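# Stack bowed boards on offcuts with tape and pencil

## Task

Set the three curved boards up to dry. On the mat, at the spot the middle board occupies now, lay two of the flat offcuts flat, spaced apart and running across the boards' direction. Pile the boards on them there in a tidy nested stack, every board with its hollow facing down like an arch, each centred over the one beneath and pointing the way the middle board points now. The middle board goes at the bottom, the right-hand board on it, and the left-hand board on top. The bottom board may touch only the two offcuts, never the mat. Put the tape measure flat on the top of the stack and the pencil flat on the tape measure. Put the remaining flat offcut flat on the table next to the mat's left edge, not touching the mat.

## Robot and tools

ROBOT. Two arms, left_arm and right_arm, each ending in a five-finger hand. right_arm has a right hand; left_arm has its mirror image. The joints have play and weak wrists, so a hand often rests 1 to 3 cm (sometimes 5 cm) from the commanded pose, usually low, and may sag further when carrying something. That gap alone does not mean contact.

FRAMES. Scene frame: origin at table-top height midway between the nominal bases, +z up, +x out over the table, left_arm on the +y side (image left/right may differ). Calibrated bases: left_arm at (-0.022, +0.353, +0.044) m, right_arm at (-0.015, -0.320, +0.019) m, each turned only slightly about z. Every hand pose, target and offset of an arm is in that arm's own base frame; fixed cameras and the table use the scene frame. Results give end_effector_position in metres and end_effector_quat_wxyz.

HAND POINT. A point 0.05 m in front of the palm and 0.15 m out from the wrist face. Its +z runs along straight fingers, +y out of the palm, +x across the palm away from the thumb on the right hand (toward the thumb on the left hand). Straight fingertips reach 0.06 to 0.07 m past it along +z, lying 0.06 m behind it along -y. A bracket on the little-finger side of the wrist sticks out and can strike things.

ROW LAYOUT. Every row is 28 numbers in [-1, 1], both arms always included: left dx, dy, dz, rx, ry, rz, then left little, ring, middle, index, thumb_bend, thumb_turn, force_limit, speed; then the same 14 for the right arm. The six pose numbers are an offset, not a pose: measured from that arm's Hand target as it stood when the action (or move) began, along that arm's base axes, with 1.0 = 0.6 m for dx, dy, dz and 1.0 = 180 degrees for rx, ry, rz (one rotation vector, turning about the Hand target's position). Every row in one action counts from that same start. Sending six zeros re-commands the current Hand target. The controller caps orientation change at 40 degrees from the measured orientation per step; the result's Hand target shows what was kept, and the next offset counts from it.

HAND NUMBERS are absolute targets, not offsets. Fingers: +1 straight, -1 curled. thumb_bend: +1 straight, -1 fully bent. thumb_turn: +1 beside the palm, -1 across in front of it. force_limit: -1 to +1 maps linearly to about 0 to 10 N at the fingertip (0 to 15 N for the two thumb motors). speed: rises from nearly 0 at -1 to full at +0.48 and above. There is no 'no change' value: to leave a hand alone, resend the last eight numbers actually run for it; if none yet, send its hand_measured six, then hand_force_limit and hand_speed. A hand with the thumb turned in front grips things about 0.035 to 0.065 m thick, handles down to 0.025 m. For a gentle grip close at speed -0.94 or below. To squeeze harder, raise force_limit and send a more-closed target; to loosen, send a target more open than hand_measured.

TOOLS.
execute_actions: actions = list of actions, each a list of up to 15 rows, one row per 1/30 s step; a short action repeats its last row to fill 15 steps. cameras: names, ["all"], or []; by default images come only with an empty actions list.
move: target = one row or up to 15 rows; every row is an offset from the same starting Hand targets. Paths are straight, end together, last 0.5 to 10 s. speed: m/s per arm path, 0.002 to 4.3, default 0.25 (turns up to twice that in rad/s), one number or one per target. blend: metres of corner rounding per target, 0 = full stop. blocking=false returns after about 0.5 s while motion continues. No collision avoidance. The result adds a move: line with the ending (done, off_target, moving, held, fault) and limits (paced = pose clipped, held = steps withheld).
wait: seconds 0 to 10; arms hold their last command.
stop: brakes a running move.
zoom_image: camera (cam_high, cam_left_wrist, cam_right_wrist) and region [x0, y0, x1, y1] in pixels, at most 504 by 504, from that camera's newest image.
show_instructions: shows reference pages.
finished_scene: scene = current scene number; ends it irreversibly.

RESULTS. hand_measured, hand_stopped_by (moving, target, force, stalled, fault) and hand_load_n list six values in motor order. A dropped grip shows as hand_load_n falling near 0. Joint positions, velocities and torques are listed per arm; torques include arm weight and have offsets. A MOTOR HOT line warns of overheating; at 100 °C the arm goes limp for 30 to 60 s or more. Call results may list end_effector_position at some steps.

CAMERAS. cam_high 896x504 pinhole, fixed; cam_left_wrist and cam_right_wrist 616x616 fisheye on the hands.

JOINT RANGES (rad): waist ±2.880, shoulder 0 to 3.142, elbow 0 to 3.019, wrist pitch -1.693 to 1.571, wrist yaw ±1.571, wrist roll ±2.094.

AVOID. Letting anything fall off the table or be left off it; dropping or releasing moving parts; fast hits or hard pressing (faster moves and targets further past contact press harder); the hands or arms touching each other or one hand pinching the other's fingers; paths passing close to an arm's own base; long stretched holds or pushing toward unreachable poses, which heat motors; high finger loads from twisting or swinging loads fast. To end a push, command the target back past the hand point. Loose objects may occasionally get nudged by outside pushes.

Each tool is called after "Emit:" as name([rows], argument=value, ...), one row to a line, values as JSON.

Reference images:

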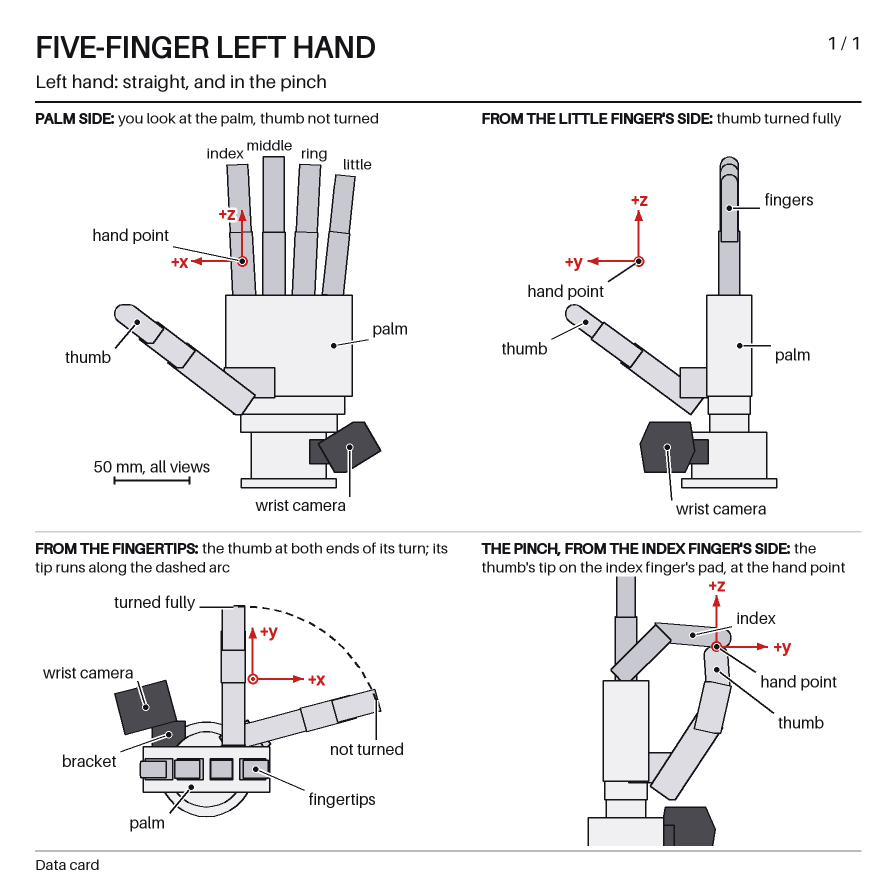

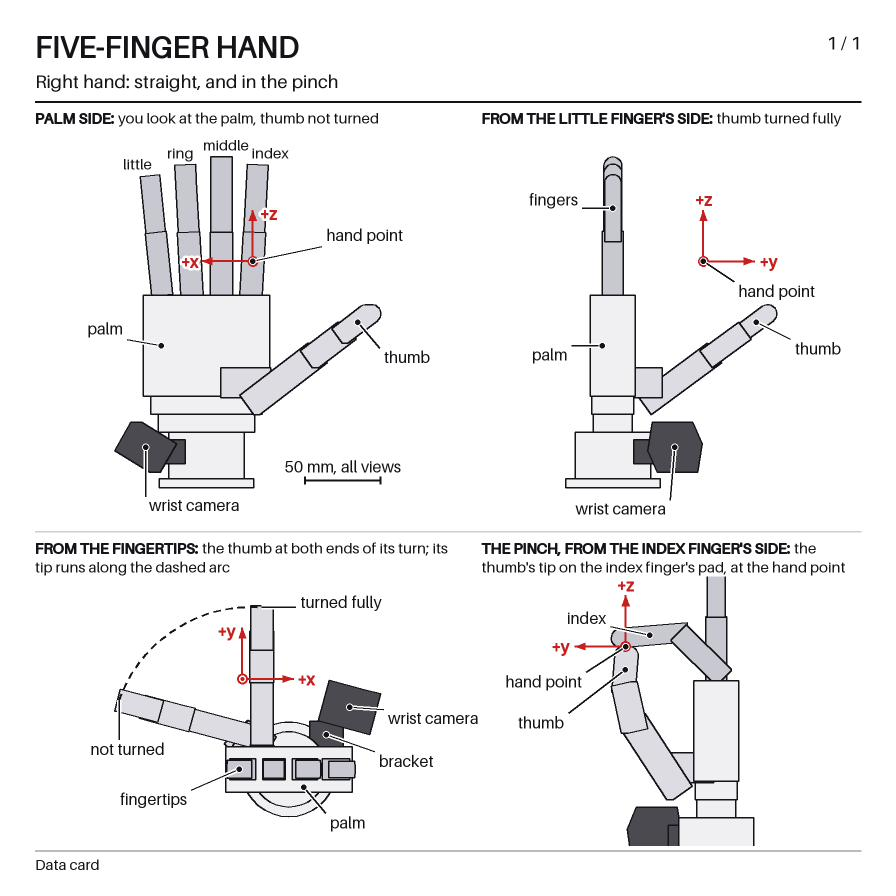

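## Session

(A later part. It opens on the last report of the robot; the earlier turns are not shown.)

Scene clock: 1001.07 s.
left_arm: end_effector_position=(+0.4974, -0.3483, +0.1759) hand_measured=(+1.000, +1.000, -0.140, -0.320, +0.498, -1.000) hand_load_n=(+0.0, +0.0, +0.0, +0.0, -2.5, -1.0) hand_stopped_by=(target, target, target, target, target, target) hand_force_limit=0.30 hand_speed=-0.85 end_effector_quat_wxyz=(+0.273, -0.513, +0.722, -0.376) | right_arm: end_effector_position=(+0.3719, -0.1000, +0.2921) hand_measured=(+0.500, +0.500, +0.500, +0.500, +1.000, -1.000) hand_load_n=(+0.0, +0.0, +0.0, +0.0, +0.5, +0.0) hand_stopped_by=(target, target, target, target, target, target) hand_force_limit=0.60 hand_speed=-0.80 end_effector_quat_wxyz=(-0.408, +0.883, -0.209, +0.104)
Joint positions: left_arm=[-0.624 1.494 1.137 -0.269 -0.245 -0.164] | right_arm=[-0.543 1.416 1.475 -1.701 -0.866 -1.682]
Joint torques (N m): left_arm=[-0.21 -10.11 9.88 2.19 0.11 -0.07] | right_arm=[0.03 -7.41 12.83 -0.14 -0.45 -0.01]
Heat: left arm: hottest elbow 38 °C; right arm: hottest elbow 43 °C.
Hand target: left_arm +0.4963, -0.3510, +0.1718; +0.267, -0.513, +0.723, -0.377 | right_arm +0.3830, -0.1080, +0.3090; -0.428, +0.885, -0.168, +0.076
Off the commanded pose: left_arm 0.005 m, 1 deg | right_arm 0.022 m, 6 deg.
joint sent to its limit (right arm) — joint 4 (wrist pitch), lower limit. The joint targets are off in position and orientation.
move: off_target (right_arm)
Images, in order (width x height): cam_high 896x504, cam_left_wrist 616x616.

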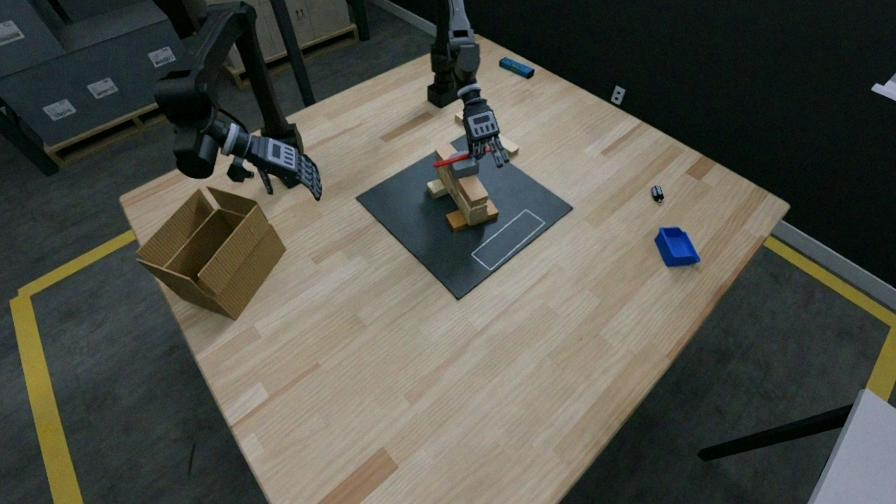

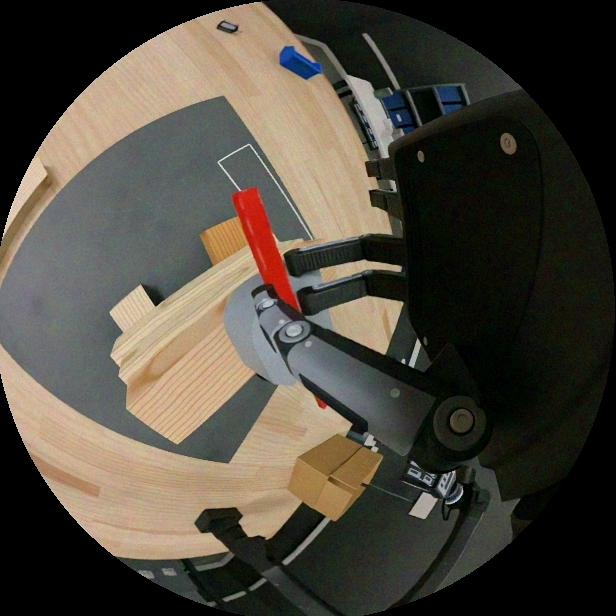

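Emit:
move([
  [0.0,0.0,0.05,0,0,0,1,1,-0.14,-0.32,0.5,-1,0.3,-0.85, 0,0,0,0,0,0,0.5,0.5,0.5,0.5,1,-1,0.6,-0.8],
  [0.01,-0.005,0.2,0,0,0,1,1,-0.14,-0.32,0.5,-1,0.3,-0.85, 0,0,0,0,0,0,0.5,0.5,0.5,0.5,1,-1,0.6,-0.8],
], speed=[0.05,0.12], blend=[0.01,0], cameras=["cam_high","cam_left_wrist"])

Emit:
zoom_image(camera="cam_high", region=[430, 120, 500, 190])

Emit:
zoom_image(camera="cam_left_wrist", region=[150, 150, 420, 420])

Scene clock: 1004.83 s.
left_arm: end_effector_position=(+0.4877, -0.3447, +0.2476) hand_measured=(+1.000, +1.000, -0.140, -0.320, +0.500, -1.000) hand_load_n=(+0.0, +0.0, +0.0, +0.0, +0.0, +0.0) hand_stopped_by=(target, target, target, target, target, target) hand_force_limit=0.30 hand_speed=-0.85 end_effector_quat_wxyz=(+0.256, -0.519, +0.738, -0.347) | right_arm: end_effector_position=(+0.3719, -0.1000, +0.2921) hand_measured=(+0.500, +0.500, +0.500, +0.500, +1.000, -1.000) hand_load_n=(+0.5, +0.0, +0.0, +0.0, +0.0, +0.0) hand_stopped_by=(target, target, target, target, target, target) hand_force_limit=0.60 hand_speed=-0.80 end_effector_quat_wxyz=(-0.408, +0.883, -0.209, +0.104)
Joint positions: left_arm=[-0.624 1.455 1.324 -0.571 -0.233 -0.17] | right_arm=[-0.543 1.416 1.475 -1.701 -0.866 -1.682]
Joint torques (N m): left_arm=[-0.09 -10.93 17.4 1.73 -0.08 -0.05] | right_arm=[0.15 -7.41 12.83 -0.14 -0.45 -0.02]
Heat: left arm: hottest elbow 39 °C; right arm: hottest elbow 43 °C.
Hand target: left_arm +0.5023, -0.3540, +0.2918; +0.267, -0.513, +0.723, -0.377 | right_arm +0.3830, -0.1080, +0.3090; -0.428, +0.885, -0.168, +0.076
Off the commanded pose: left_arm 0.047 m, 4 deg | right_arm 0.022 m, 6 deg.
joint sent to its limit (right arm) — joint 4 (wrist pitch), lower limit. The joint targets are off in position and orientation.
move: off_target (left_arm, right_arm)
Images, in order (width x height): cam_high 896x504, cam_left_wrist 616x616.

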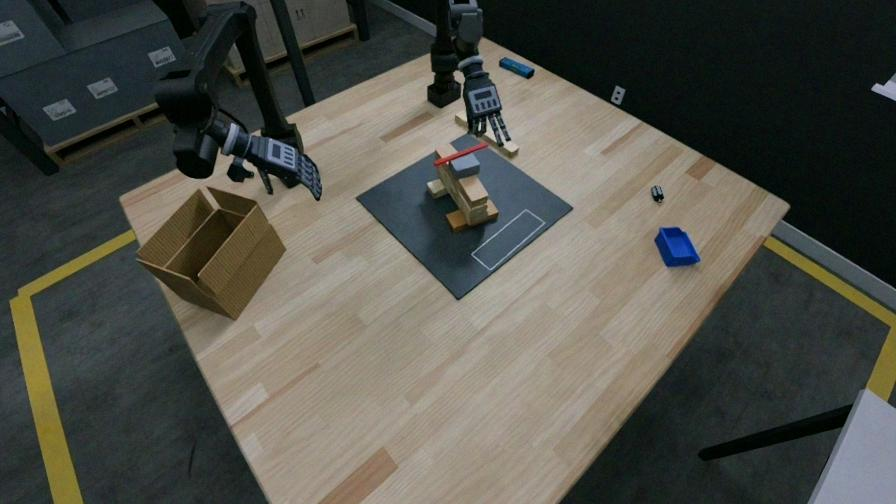

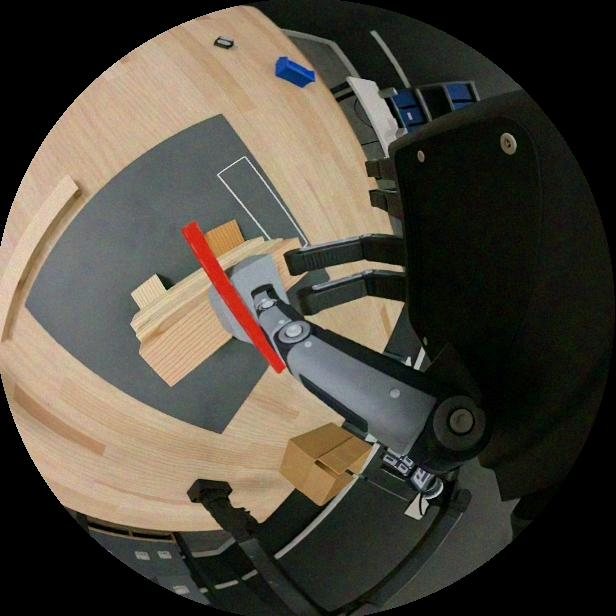

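Scaled by 7.200 from the camera's 896x504 image, which has a finer 1280x720 frame.

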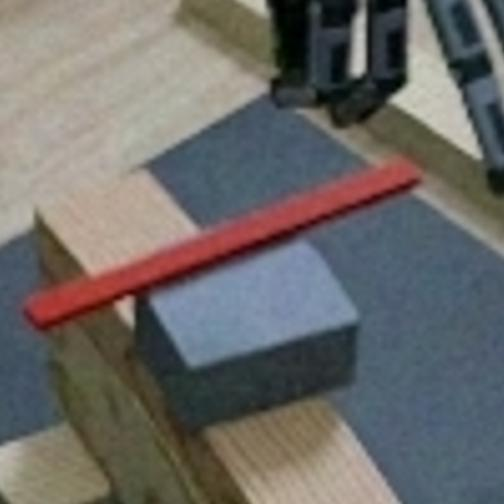

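Scaled by 1.867 from the camera's 616x616 image, which has a finer 880x880 frame.

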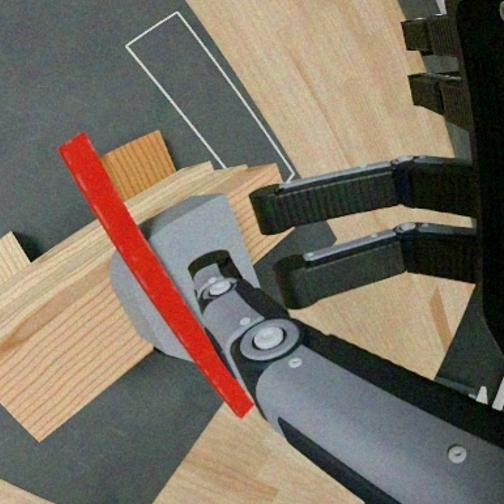

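Emit:
zoom_image(camera="cam_high", region=[425, 125, 495, 185])

Emit:
zoom_image(camera="cam_left_wrist", region=[170, 200, 310, 390])

Scaled by 7.200 from the camera's 896x504 image, which has a finer 1280x720 frame.

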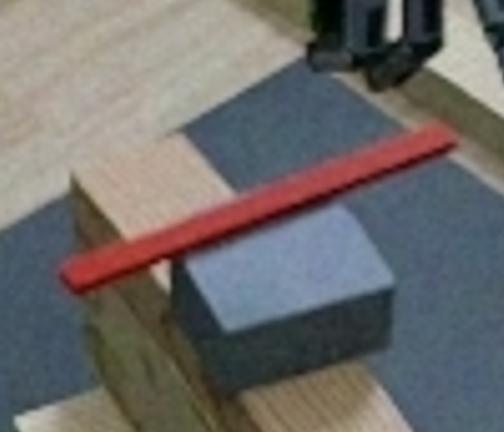

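Scaled by 2.653 from the camera's 616x616 image, which has a finer 880x880 frame.

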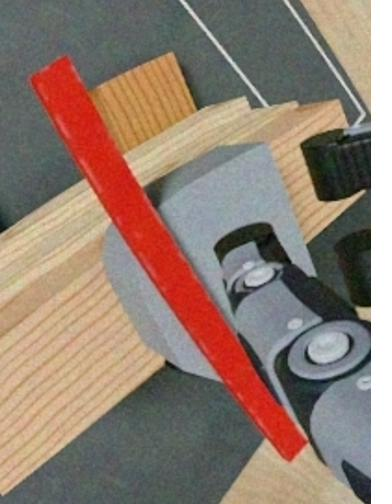

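Emit:
move(target=[-0.0588,-0.0367,-0.10,0,0,0,1,1,1,1,0.5,-1,0.3,-0.6, 0,0,0,0,0,0,0.5,0.5,0.5,0.5,1,-1,0.6,-0.8], speed=0.1, cameras=["cam_high","cam_left_wrist"])

Emit:
zoom_image(camera="cam_high", region=[425, 115, 495, 185])

Emit:
zoom_image(camera="cam_left_wrist", region=[170, 150, 370, 390])

Scene clock: 1016.37 s.
left_arm: end_effector_position=(+0.4661, -0.3726, +0.2218) hand_measured=(+1.000, +1.000, +1.000, +1.000, +0.498, -1.000) hand_load_n=(+0.0, -0.5, +0.0, -0.5, +0.0, +0.0) hand_stopped_by=(target, target, target, target, target, target) hand_force_limit=0.30 hand_speed=-0.60 end_effector_quat_wxyz=(+0.263, -0.513, +0.733, -0.361) | right_arm: end_effector_position=(+0.3719, -0.1000, +0.2921) hand_measured=(+0.500, +0.500, +0.500, +0.500, +1.000, -1.000) hand_load_n=(+0.0, +0.0, +0.0, +0.0, +0.0, +0.0) hand_stopped_by=(target, target, target, target, target, target) hand_force_limit=0.60 hand_speed=-0.80 end_effector_quat_wxyz=(-0.408, +0.883, -0.209, +0.104)
Joint positions: left_arm=[-0.699 1.451 1.238 -0.465 -0.291 -0.208] | right_arm=[-0.543 1.416 1.475 -1.701 -0.866 -1.682]
Joint torques (N m): left_arm=[-0.73 -11.05 10.14 3.19 -0.39 -0.15] | right_arm=[0.03 -7.3 12.83 -0.14 -0.44 -0.02]
Heat: left arm: hottest elbow 40 °C; right arm: hottest elbow 43 °C.
Hand target: left_arm +0.4671, -0.3760, +0.2318; +0.267, -0.513, +0.723, -0.377 | right_arm +0.3830, -0.1080, +0.3090; -0.428, +0.885, -0.168, +0.076
Off the commanded pose: left_arm 0.011 m, 2 deg | right_arm 0.022 m, 6 deg.
joint sent to its limit (right arm) — joint 4 (wrist pitch), lower limit. The joint targets are off in position and orientation.
move: off_target (left_arm, right_arm)
Images, in order (width x height): cam_high 896x504, cam_left_wrist 616x616.

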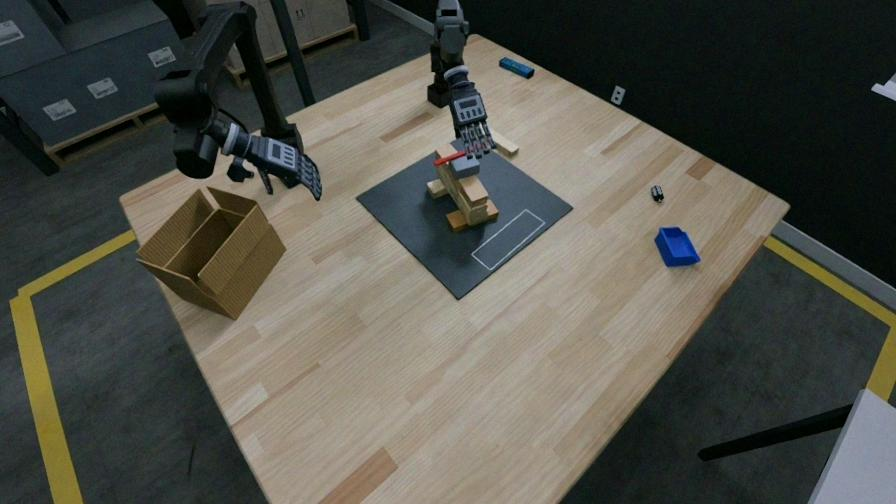

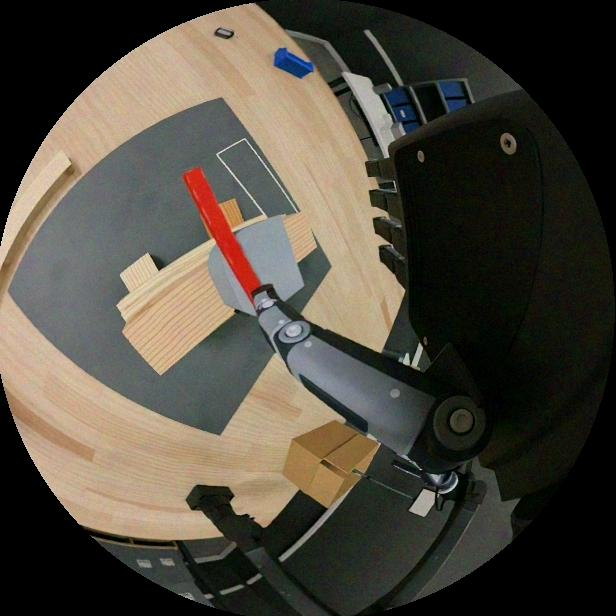

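Scaled by 7.200 from the camera's 896x504 image, which has a finer 1280x720 frame.

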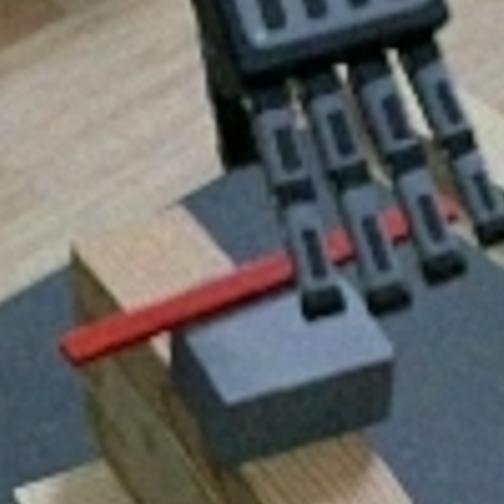

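Scaled by 2.100 from the camera's 616x616 image, which has a finer 880x880 frame.

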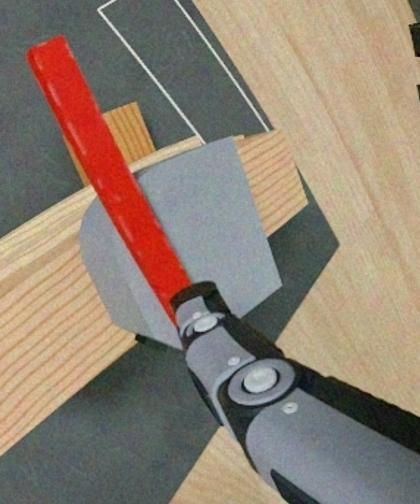

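Emit:
execute_actions(actions=[])

Scene clock: 1021.03 s.
left_arm: end_effector_position=(+0.4661, -0.3726, +0.2218) hand_measured=(+1.000, +1.000, +1.000, +1.000, +0.498, -1.000) hand_load_n=(+0.0, +0.0, +0.0, +0.0, +0.0, +0.0) hand_stopped_by=(target, target, target, target, target, target) hand_force_limit=0.30 hand_speed=-0.60 end_effector_quat_wxyz=(+0.263, -0.513, +0.733, -0.361) | right_arm: end_effector_position=(+0.3719, -0.1000, +0.2921) hand_measured=(+0.500, +0.500, +0.500, +0.500, +1.000, -1.000) hand_load_n=(+0.0, +0.0, +0.0, +0.0, +0.0, +0.0) hand_stopped_by=(target, target, target, target, target, target) hand_force_limit=0.60 hand_speed=-0.80 end_effector_quat_wxyz=(-0.408, +0.883, -0.209, +0.104)
Joint positions: left_arm=[-0.699 1.451 1.238 -0.465 -0.291 -0.208] | right_arm=[-0.543 1.416 1.475 -1.701 -0.866 -1.682]
Joint velocities: within noise
Joint torques (N m): left_arm=[-0.97 -11.05 10.03 3.07 -0.37 -0.21] | right_arm=[0.21 -7.47 12.81 -0.13 -0.45 -0.01]
Heat: left arm: hottest elbow 40 °C; right arm: hottest elbow 43 °C.
Hand target: left_arm +0.4671, -0.3760, +0.2318; +0.267, -0.513, +0.723, -0.377 | right_arm +0.3830, -0.1080, +0.3090; -0.428, +0.885, -0.168, +0.076
Off the commanded pose: left_arm 0.011 m, 2 deg | right_arm 0.022 m, 6 deg.

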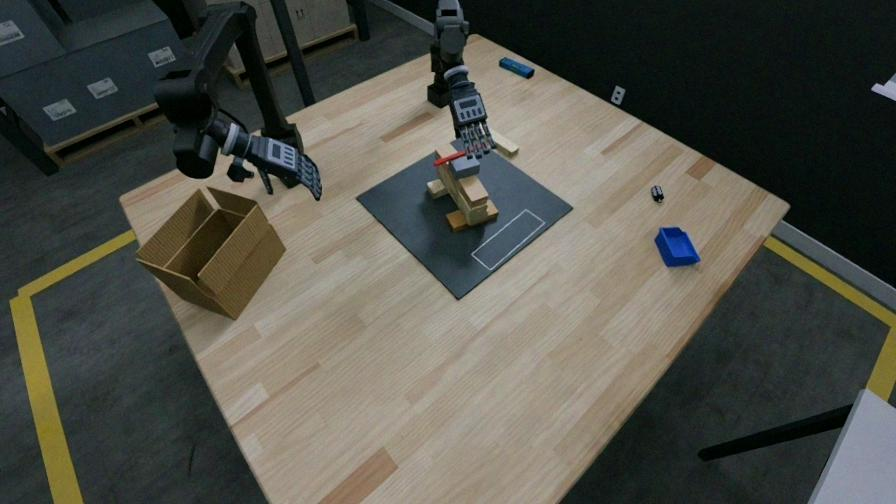

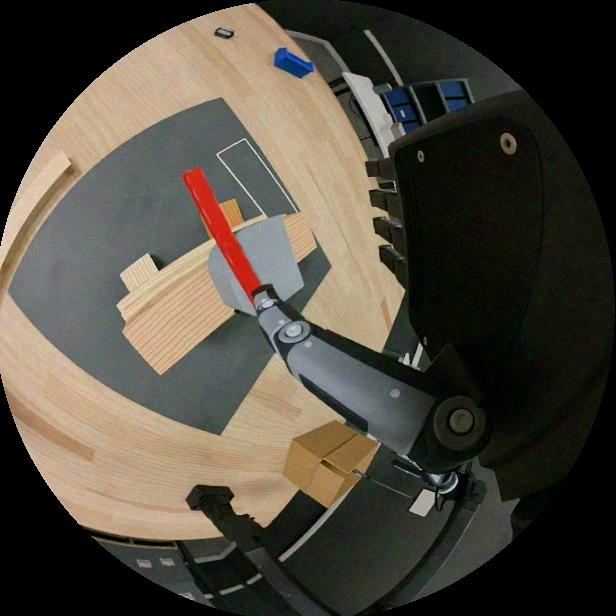

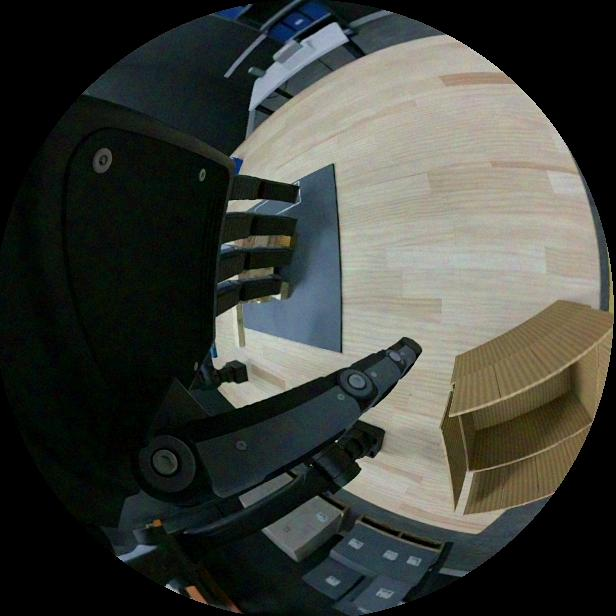

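Emit:
zoom_image(camera="cam_left_wrist", region=[100, 130, 360, 390])

Emit:
zoom_image(camera="cam_high", region=[410, 120, 530, 240])

Scaled by 1.938 from the camera's 616x616 image, which has a finer 880x880 frame.

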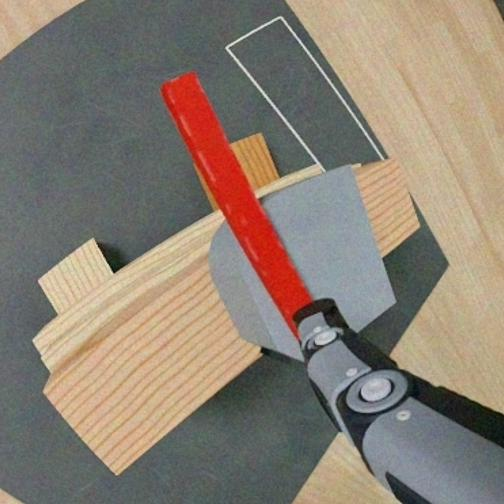

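Scaled by 4.200 from the camera's 896x504 image, which has a finer 1280x720 frame.

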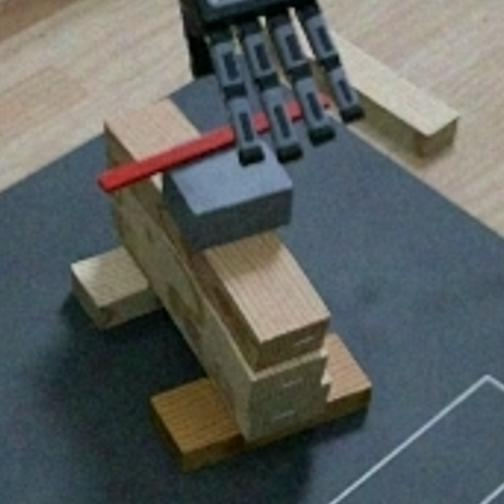

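Emit:
move(target=[0, 0, 0.09, 0, 0, 0, 1, 1, 1, 1, 0.5, -1, 0.3, -0.6, 0, 0, 0, 0, 0, 0, 0.5, 0.5, 0.5, 0.5, 1, -1, 0.6, -0.8], speed=0.15)

Emit:
move(target=[-0.15, 0.5, 0.02, 0, 0, 0.3, 1, 1, 1, 1, 0.5, -1, 0.3, -0.6, 0, 0, 0, 0, 0, 0, 0.5, 0.5, 0.5, 0.5, 1, -1, 0.6, -0.8], speed=0.3, cameras=["cam_high"])

Emit:
zoom_image(camera="cam_high", region=[410, 120, 530, 240])

Scene clock: 1024.20 s.
left_arm: end_effector_position=(+0.4549, -0.3632, +0.2387) hand_measured=(+1.000, +1.000, +1.000, +1.000, +0.498, -1.000) hand_load_n=(+0.0, +0.5, +0.0, -0.5, +0.0, +0.0) hand_stopped_by=(target, target, target, target, target, target) hand_force_limit=0.30 hand_speed=-0.60 end_effector_quat_wxyz=(+0.258, -0.515, +0.742, -0.343) | right_arm: end_effector_position=(+0.3719, -0.1000, +0.2921) hand_measured=(+0.500, +0.500, +0.500, +0.500, +1.000, -1.000) hand_load_n=(+0.0, +0.0, +0.0, +0.0, +0.0, +0.0) hand_stopped_by=(target, target, target, target, target, target) hand_force_limit=0.60 hand_speed=-0.80 end_effector_quat_wxyz=(-0.408, +0.883, -0.209, +0.104)
Joint positions: left_arm=[-0.699 1.425 1.275 -0.57 -0.291 -0.208] | right_arm=[-0.543 1.416 1.475 -1.701 -0.866 -1.682]
Joint torques (N m): left_arm=[-0.85 -11.05 17.32 1.62 -0.35 -0.19] | right_arm=[0.03 -7.41 12.82 -0.14 -0.45 -0.02]
Heat: left arm: hottest elbow 40 °C; right arm: hottest elbow 43 °C.
Hand target: left_arm +0.4671, -0.3760, +0.2858; +0.267, -0.513, +0.723, -0.377 | right_arm +0.3830, -0.1080, +0.3090; -0.428, +0.885, -0.168, +0.076
Off the commanded pose: left_arm 0.050 m, 5 deg | right_arm 0.022 m, 6 deg.
joint sent to its limit (right arm) — joint 4 (wrist pitch), lower limit. The joint targets are off in position and orientation.
move: off_target (left_arm, right_arm)

Scene clock: 1026.87 s.
left_arm: end_effector_position=(+0.3800, -0.0810, +0.2976) hand_measured=(+1.000, +1.000, +1.000, +1.000, +0.498, -1.000) hand_load_n=(-0.5, +0.0, +0.0, +0.0, +0.0, +0.0) hand_stopped_by=(target, target, target, target, target, target) hand_force_limit=0.30 hand_speed=-0.60 end_effector_quat_wxyz=(-0.408, +0.783, -0.418, +0.216) | right_arm: end_effector_position=(+0.3719, -0.1000, +0.2921) hand_measured=(+0.500, +0.500, +0.500, +0.500, +1.000, -1.000) hand_load_n=(+0.0, +0.0, +0.0, +0.0, +0.0, -0.5) hand_stopped_by=(target, target, target, target, target, target) hand_force_limit=0.60 hand_speed=-0.80 end_effector_quat_wxyz=(-0.408, +0.883, -0.209, +0.104)
Joint positions: left_arm=[-0.447 0.973 1.069 -1.042 -0.784 -0.771] | right_arm=[-0.543 1.416 1.475 -1.701 -0.866 -1.682]
Joint torques (N m): left_arm=[0.62 -4.19 9.84 1.26 -0.65 -0.19] | right_arm=[0.15 -7.41 12.82 -0.12 -0.45 -0.02]
Heat: left arm: hottest elbow 40 °C; right arm: hottest elbow 43 °C.
Hand target: left_arm +0.3771, -0.0760, +0.2978; -0.409, +0.786, -0.411, +0.215 | right_arm +0.3830, -0.1080, +0.3090; -0.428, +0.885, -0.168, +0.076
Off the commanded pose: left_arm 0.006 m, 1 deg | right_arm 0.022 m, 6 deg.
joint sent to its limit (right arm) — joint 4 (wrist pitch), lower limit. The joint targets are off in position and orientation.
move: off_target (right_arm)
Images, in order (width x height): cam_high 896x504.

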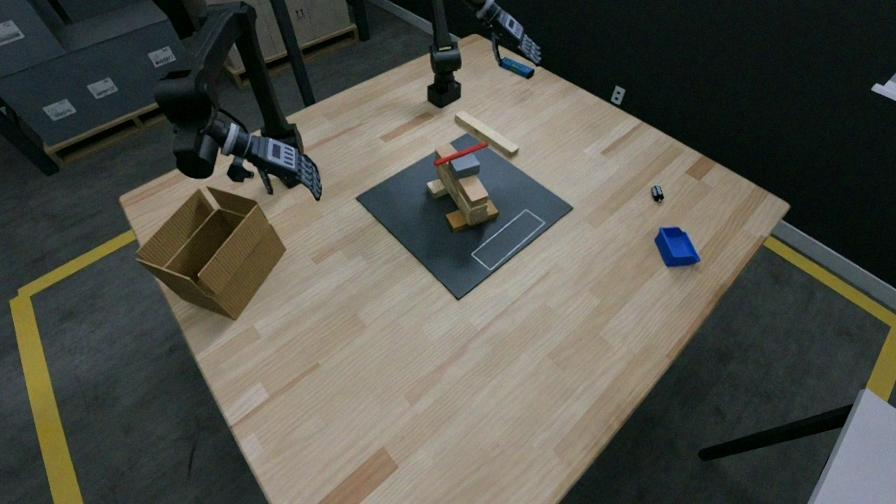

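Scaled by 4.200 from the camera's 896x504 image, which has a finer 1280x720 frame.

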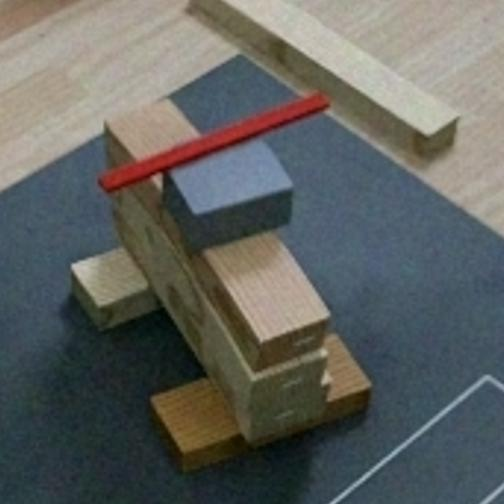

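Emit:
move(target=[0.1365, -0.495, -0.03, 0, 0, -0.3, 1, 1, 1, 1, 0.5, -1, 0.3, -0.6, 0, 0, 0, 0, 0, 0, 0.5, 0.5, 0.5, 0.5, 1, -1, 0.6, -0.8], speed=0.2, cameras=["cam_left_wrist"])

Emit:
zoom_image(camera="cam_left_wrist", region=[100, 130, 360, 390])

Scene clock: 1034.83 s.
left_arm: end_effector_position=(+0.4402, -0.3518, +0.2407) hand_measured=(+1.000, +1.000, +1.000, +1.000, +0.498, -1.000) hand_load_n=(+0.0, +0.0, +0.0, +0.0, +0.0, +0.0) hand_stopped_by=(target, target, target, target, target, target) hand_force_limit=0.30 hand_speed=-0.60 end_effector_quat_wxyz=(+0.256, -0.527, +0.736, -0.340) | right_arm: end_effector_position=(+0.3719, -0.1000, +0.2921) hand_measured=(+0.500, +0.500, +0.500, +0.500, +1.000, -1.000) hand_load_n=(+0.0, +0.0, +0.0, +0.0, +0.0, +0.0) hand_stopped_by=(target, target, target, target, target, target) hand_force_limit=0.60 hand_speed=-0.80 end_effector_quat_wxyz=(-0.408, +0.883, -0.209, +0.104)
Joint positions: left_arm=[-0.702 1.379 1.237 -0.588 -0.304 -0.237] | right_arm=[-0.543 1.416 1.475 -1.701 -0.866 -1.682]
Joint torques (N m): left_arm=[-0.79 -8.7 17.5 2.86 -0.12 0.11] | right_arm=[0.21 -7.36 12.81 -0.14 -0.46 -0.02]
Heat: left arm: hottest elbow 41 °C; right arm: hottest elbow 43 °C.
Hand target: left_arm +0.4590, -0.3730, +0.2798; +0.267, -0.513, +0.723, -0.377 | right_arm +0.3830, -0.1080, +0.3090; -0.428, +0.885, -0.168, +0.076
Off the commanded pose: left_arm 0.048 m, 5 deg | right_arm 0.022 m, 6 deg.
joint sent to its limit (right arm) — joint 4 (wrist pitch), lower limit. The joint targets are off in position and orientation.
move: off_target (left_arm, right_arm)
Images, in order (width x height): cam_left_wrist 616x616.

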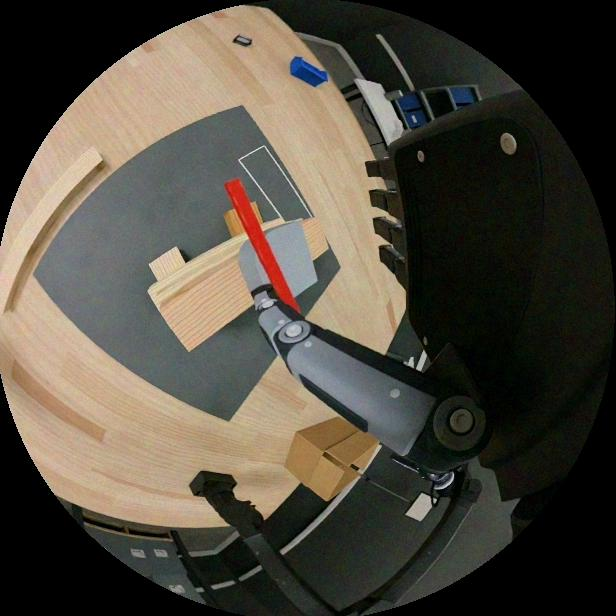

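Scaled by 1.938 from the camera's 616x616 image, which has a finer 880x880 frame.

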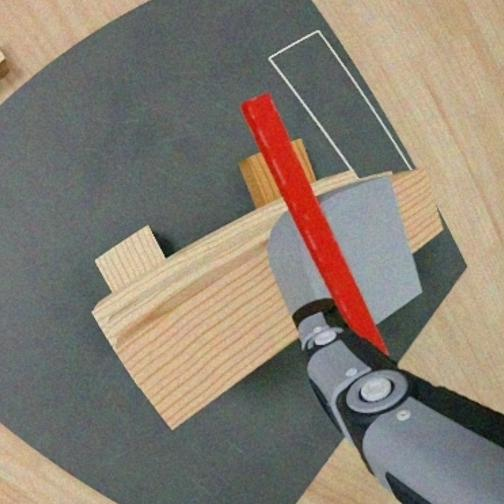

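Emit:
move(target=[0, 0, -0.12, 0, 0, 0, 1, 1, 1, 1, 0.5, -1, 0.3, -0.6, 0, 0, 0, 0, 0, 0, 0.5, 0.5, 0.5, 0.5, 1, -1, 0.6, -0.8], speed=0.06, cameras=["cam_left_wrist", "cam_high"])

Emit:
zoom_image(camera="cam_left_wrist", region=[100, 130, 360, 390])

Emit:
zoom_image(camera="cam_high", region=[410, 100, 530, 220])

Scene clock: 1038.20 s.
left_arm: end_effector_position=(+0.4586, -0.3674, +0.2120) hand_measured=(+1.000, +1.000, +1.000, +1.000, +0.498, -1.000) hand_load_n=(+0.0, +0.0, +0.0, +0.0, +0.0, +0.0) hand_stopped_by=(target, target, target, target, target, target) hand_force_limit=0.30 hand_speed=-0.60 end_effector_quat_wxyz=(+0.265, -0.523, +0.719, -0.373) | right_arm: end_effector_position=(+0.3719, -0.1000, +0.2921) hand_measured=(+0.500, +0.500, +0.500, +0.500, +1.000, -1.000) hand_load_n=(+0.0, +0.0, +0.0, +0.0, +0.0, +0.0) hand_stopped_by=(target, target, target, target, target, target) hand_force_limit=0.60 hand_speed=-0.80 end_effector_quat_wxyz=(-0.408, +0.883, -0.209, +0.104)
Joint positions: left_arm=[-0.702 1.422 1.168 -0.401 -0.304 -0.237] | right_arm=[-0.543 1.416 1.475 -1.701 -0.866 -1.682]
Joint torques (N m): left_arm=[-0.56 -9.11 10.06 3.12 -0.1 0.1] | right_arm=[0.21 -7.47 12.85 -0.14 -0.45 -0.01]
Heat: left arm: hottest elbow 42 °C; right arm: hottest elbow 43 °C.
Hand target: left_arm +0.4590, -0.3730, +0.2078; +0.267, -0.513, +0.723, -0.377 | right_arm +0.3830, -0.1080, +0.3090; -0.428, +0.885, -0.168, +0.076
Off the commanded pose: left_arm 0.007 m, 1 deg | right_arm 0.022 m, 6 deg.
joint sent to its limit (right arm) — joint 4 (wrist pitch), lower limit. The joint targets are off in position and orientation.
move: off_target (right_arm)
Images, in order (width x height): cam_high 896x504, cam_left_wrist 616x616.

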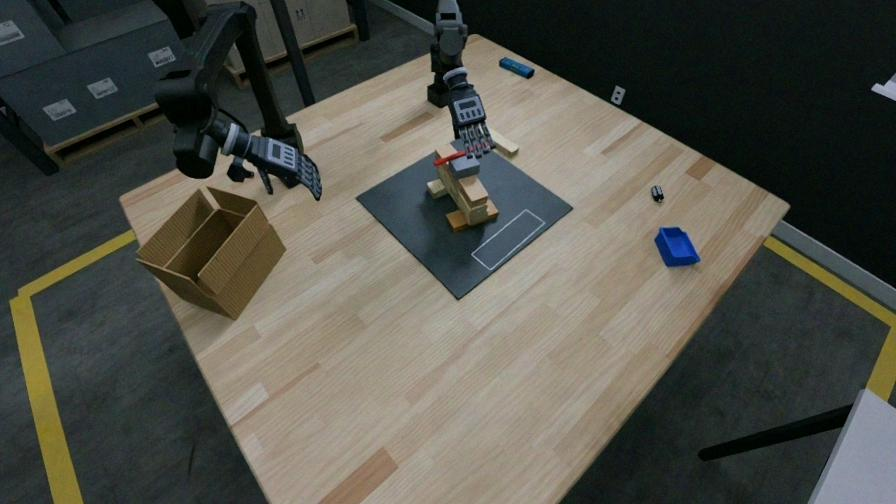

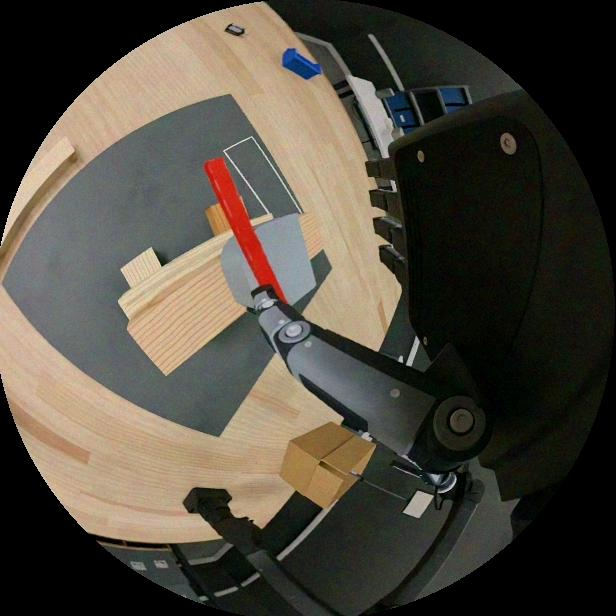

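Scaled by 1.938 from the camera's 616x616 image, which has a finer 880x880 frame.

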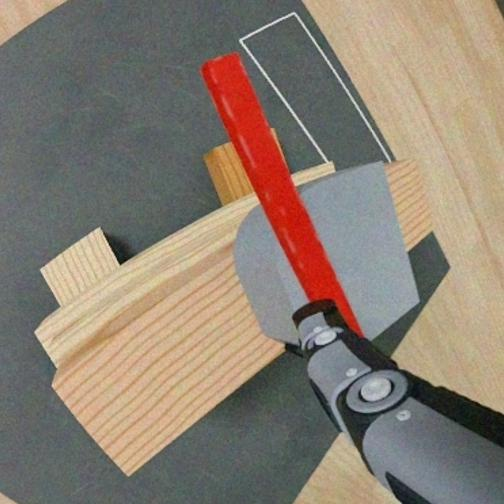

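Scaled by 4.200 from the camera's 896x504 image, which has a finer 1280x720 frame.

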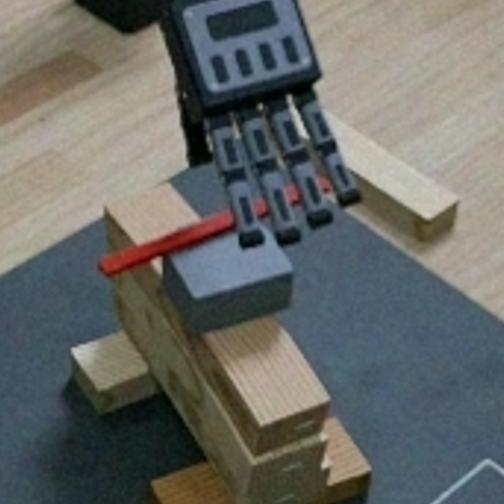

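Emit:
move(target=[0, -0.003, -0.05, 0, 0, 0, 1, 1, 1, 1, 0.5, -1, 0.3, -0.6, 0, 0, 0, 0, 0, 0, 0.5, 0.5, 0.5, 0.5, 1, -1, 0.6, -0.8], speed=0.04, cameras=["cam_left_wrist"])

Emit:
zoom_image(camera="cam_left_wrist", region=[100, 130, 360, 390])

Scene clock: 1044.73 s.
left_arm: end_effector_position=(+0.4595, -0.3682, +0.1824) hand_measured=(+1.000, +1.000, +1.000, +1.000, +0.498, -1.000) hand_load_n=(+0.0, +0.0, +0.0, +0.0, +0.0, +0.0) hand_stopped_by=(target, target, target, target, target, target) hand_force_limit=0.30 hand_speed=-0.60 end_effector_quat_wxyz=(+0.265, -0.523, +0.719, -0.373) | right_arm: end_effector_position=(+0.3719, -0.1000, +0.2921) hand_measured=(+0.500, +0.500, +0.500, +0.500, +1.000, -1.000) hand_load_n=(+0.0, +0.0, +0.0, +0.0, +0.0, +0.0) hand_stopped_by=(target, target, target, target, target, target) hand_force_limit=0.60 hand_speed=-0.80 end_effector_quat_wxyz=(-0.408, +0.883, -0.209, +0.104)
Joint positions: left_arm=[-0.702 1.448 1.114 -0.321 -0.304 -0.237] | right_arm=[-0.543 1.416 1.475 -1.701 -0.866 -1.682]
Joint torques (N m): left_arm=[-0.67 -8.94 9.74 3.07 -0.17 0.11] | right_arm=[0.09 -7.41 12.82 -0.13 -0.44 -0.01]
Heat: left arm: hottest elbow 41 °C; right arm: hottest elbow 44 °C.
Hand target: left_arm +0.4590, -0.3748, +0.1778; +0.267, -0.513, +0.723, -0.377 | right_arm +0.3830, -0.1080, +0.3090; -0.428, +0.885, -0.168, +0.076
Off the commanded pose: left_arm 0.008 m, 1 deg | right_arm 0.022 m, 6 deg.
joint sent to its limit (right arm) — joint 4 (wrist pitch), lower limit. The joint targets are off in position and orientation.
move: off_target (right_arm)
Images, in order (width x height): cam_left_wrist 616x616.

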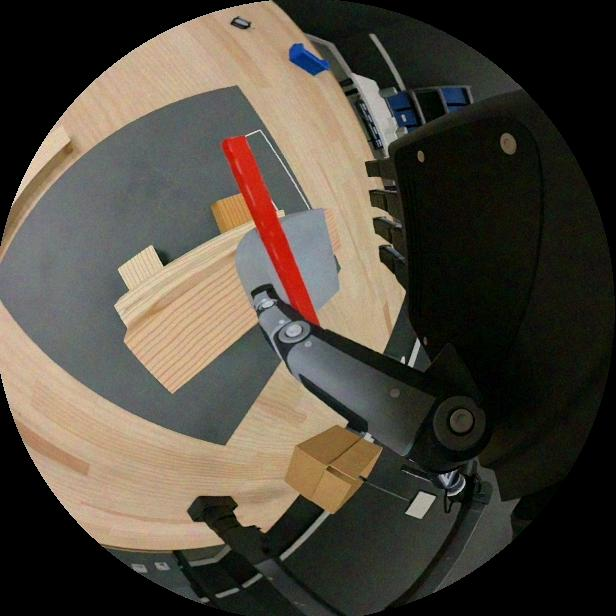

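Scaled by 1.938 from the camera's 616x616 image, which has a finer 880x880 frame.

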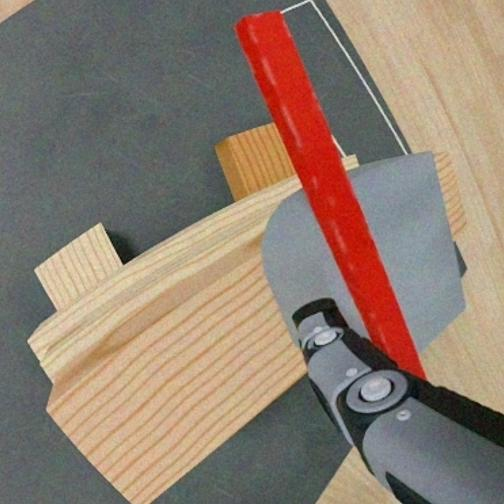

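Emit:
move(target=[0.022, -0.006, -0.003, 0, 0, 0, 1, 1, 1, 1, 0.5, -1, 0.3, -0.6, 0, 0, 0, 0, 0, 0, 0.5, 0.5, 0.5, 0.5, 1, -1, 0.6, -0.8], speed=0.03, cameras=["cam_left_wrist"])

Emit:
zoom_image(camera="cam_left_wrist", region=[100, 130, 360, 390])

Scene clock: 1048.30 s.
left_arm: end_effector_position=(+0.4605, -0.3706, +0.1638) hand_measured=(+1.000, +1.000, +1.000, +1.000, +0.498, -1.000) hand_load_n=(+0.0, +0.0, +0.0, -0.5, +0.0, +0.0) hand_stopped_by=(target, target, target, target, target, target) hand_force_limit=0.30 hand_speed=-0.60 end_effector_quat_wxyz=(+0.259, -0.521, +0.729, -0.361) | right_arm: end_effector_position=(+0.3719, -0.1000, +0.2921) hand_measured=(+0.500, +0.500, +0.500, +0.500, +1.000, -1.000) hand_load_n=(+0.0, +0.0, +0.0, +0.0, +0.0, +0.0) hand_stopped_by=(target, target, target, target, target, target) hand_force_limit=0.60 hand_speed=-0.80 end_effector_quat_wxyz=(-0.408, +0.883, -0.209, +0.104)
Joint positions: left_arm=[-0.702 1.482 1.114 -0.316 -0.296 -0.231] | right_arm=[-0.543 1.416 1.475 -1.701 -0.866 -1.682]
Joint torques (N m): left_arm=[-0.09 -9.93 12.31 3.03 -0.07 0.11] | right_arm=[0.09 -7.36 12.79 -0.14 -0.45 -0.02]
Heat: left arm: hottest elbow 41 °C; right arm: hottest elbow 44 °C.
Hand target: left_arm +0.4722, -0.3784, +0.1760; +0.267, -0.513, +0.723, -0.377 | right_arm +0.3830, -0.1080, +0.3090; -0.428, +0.885, -0.168, +0.076
Off the commanded pose: left_arm 0.019 m, 2 deg | right_arm 0.022 m, 6 deg.
joint sent to its limit (right arm) — joint 4 (wrist pitch), lower limit. The joint targets are off in position and orientation.
move: off_target (left_arm, right_arm)
Images, in order (width x height): cam_left_wrist 616x616.

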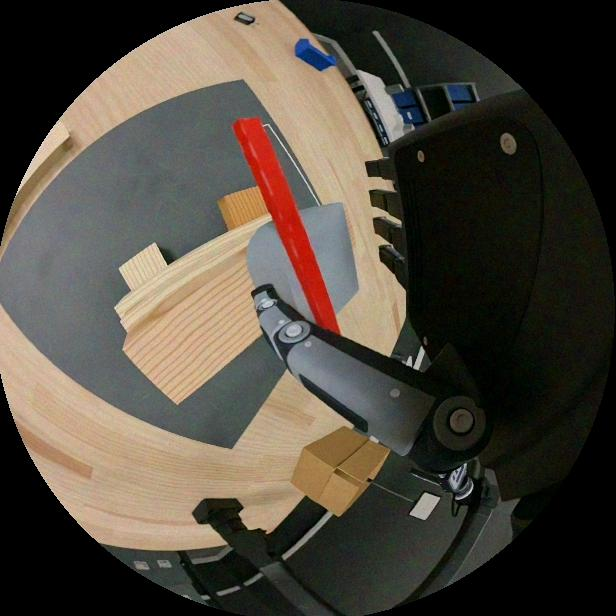

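Scaled by 1.938 from the camera's 616x616 image, which has a finer 880x880 frame.

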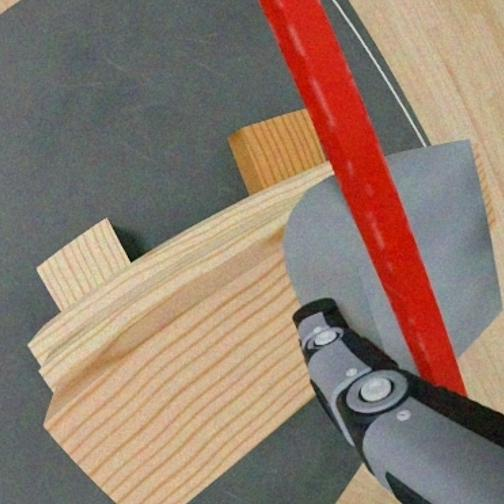

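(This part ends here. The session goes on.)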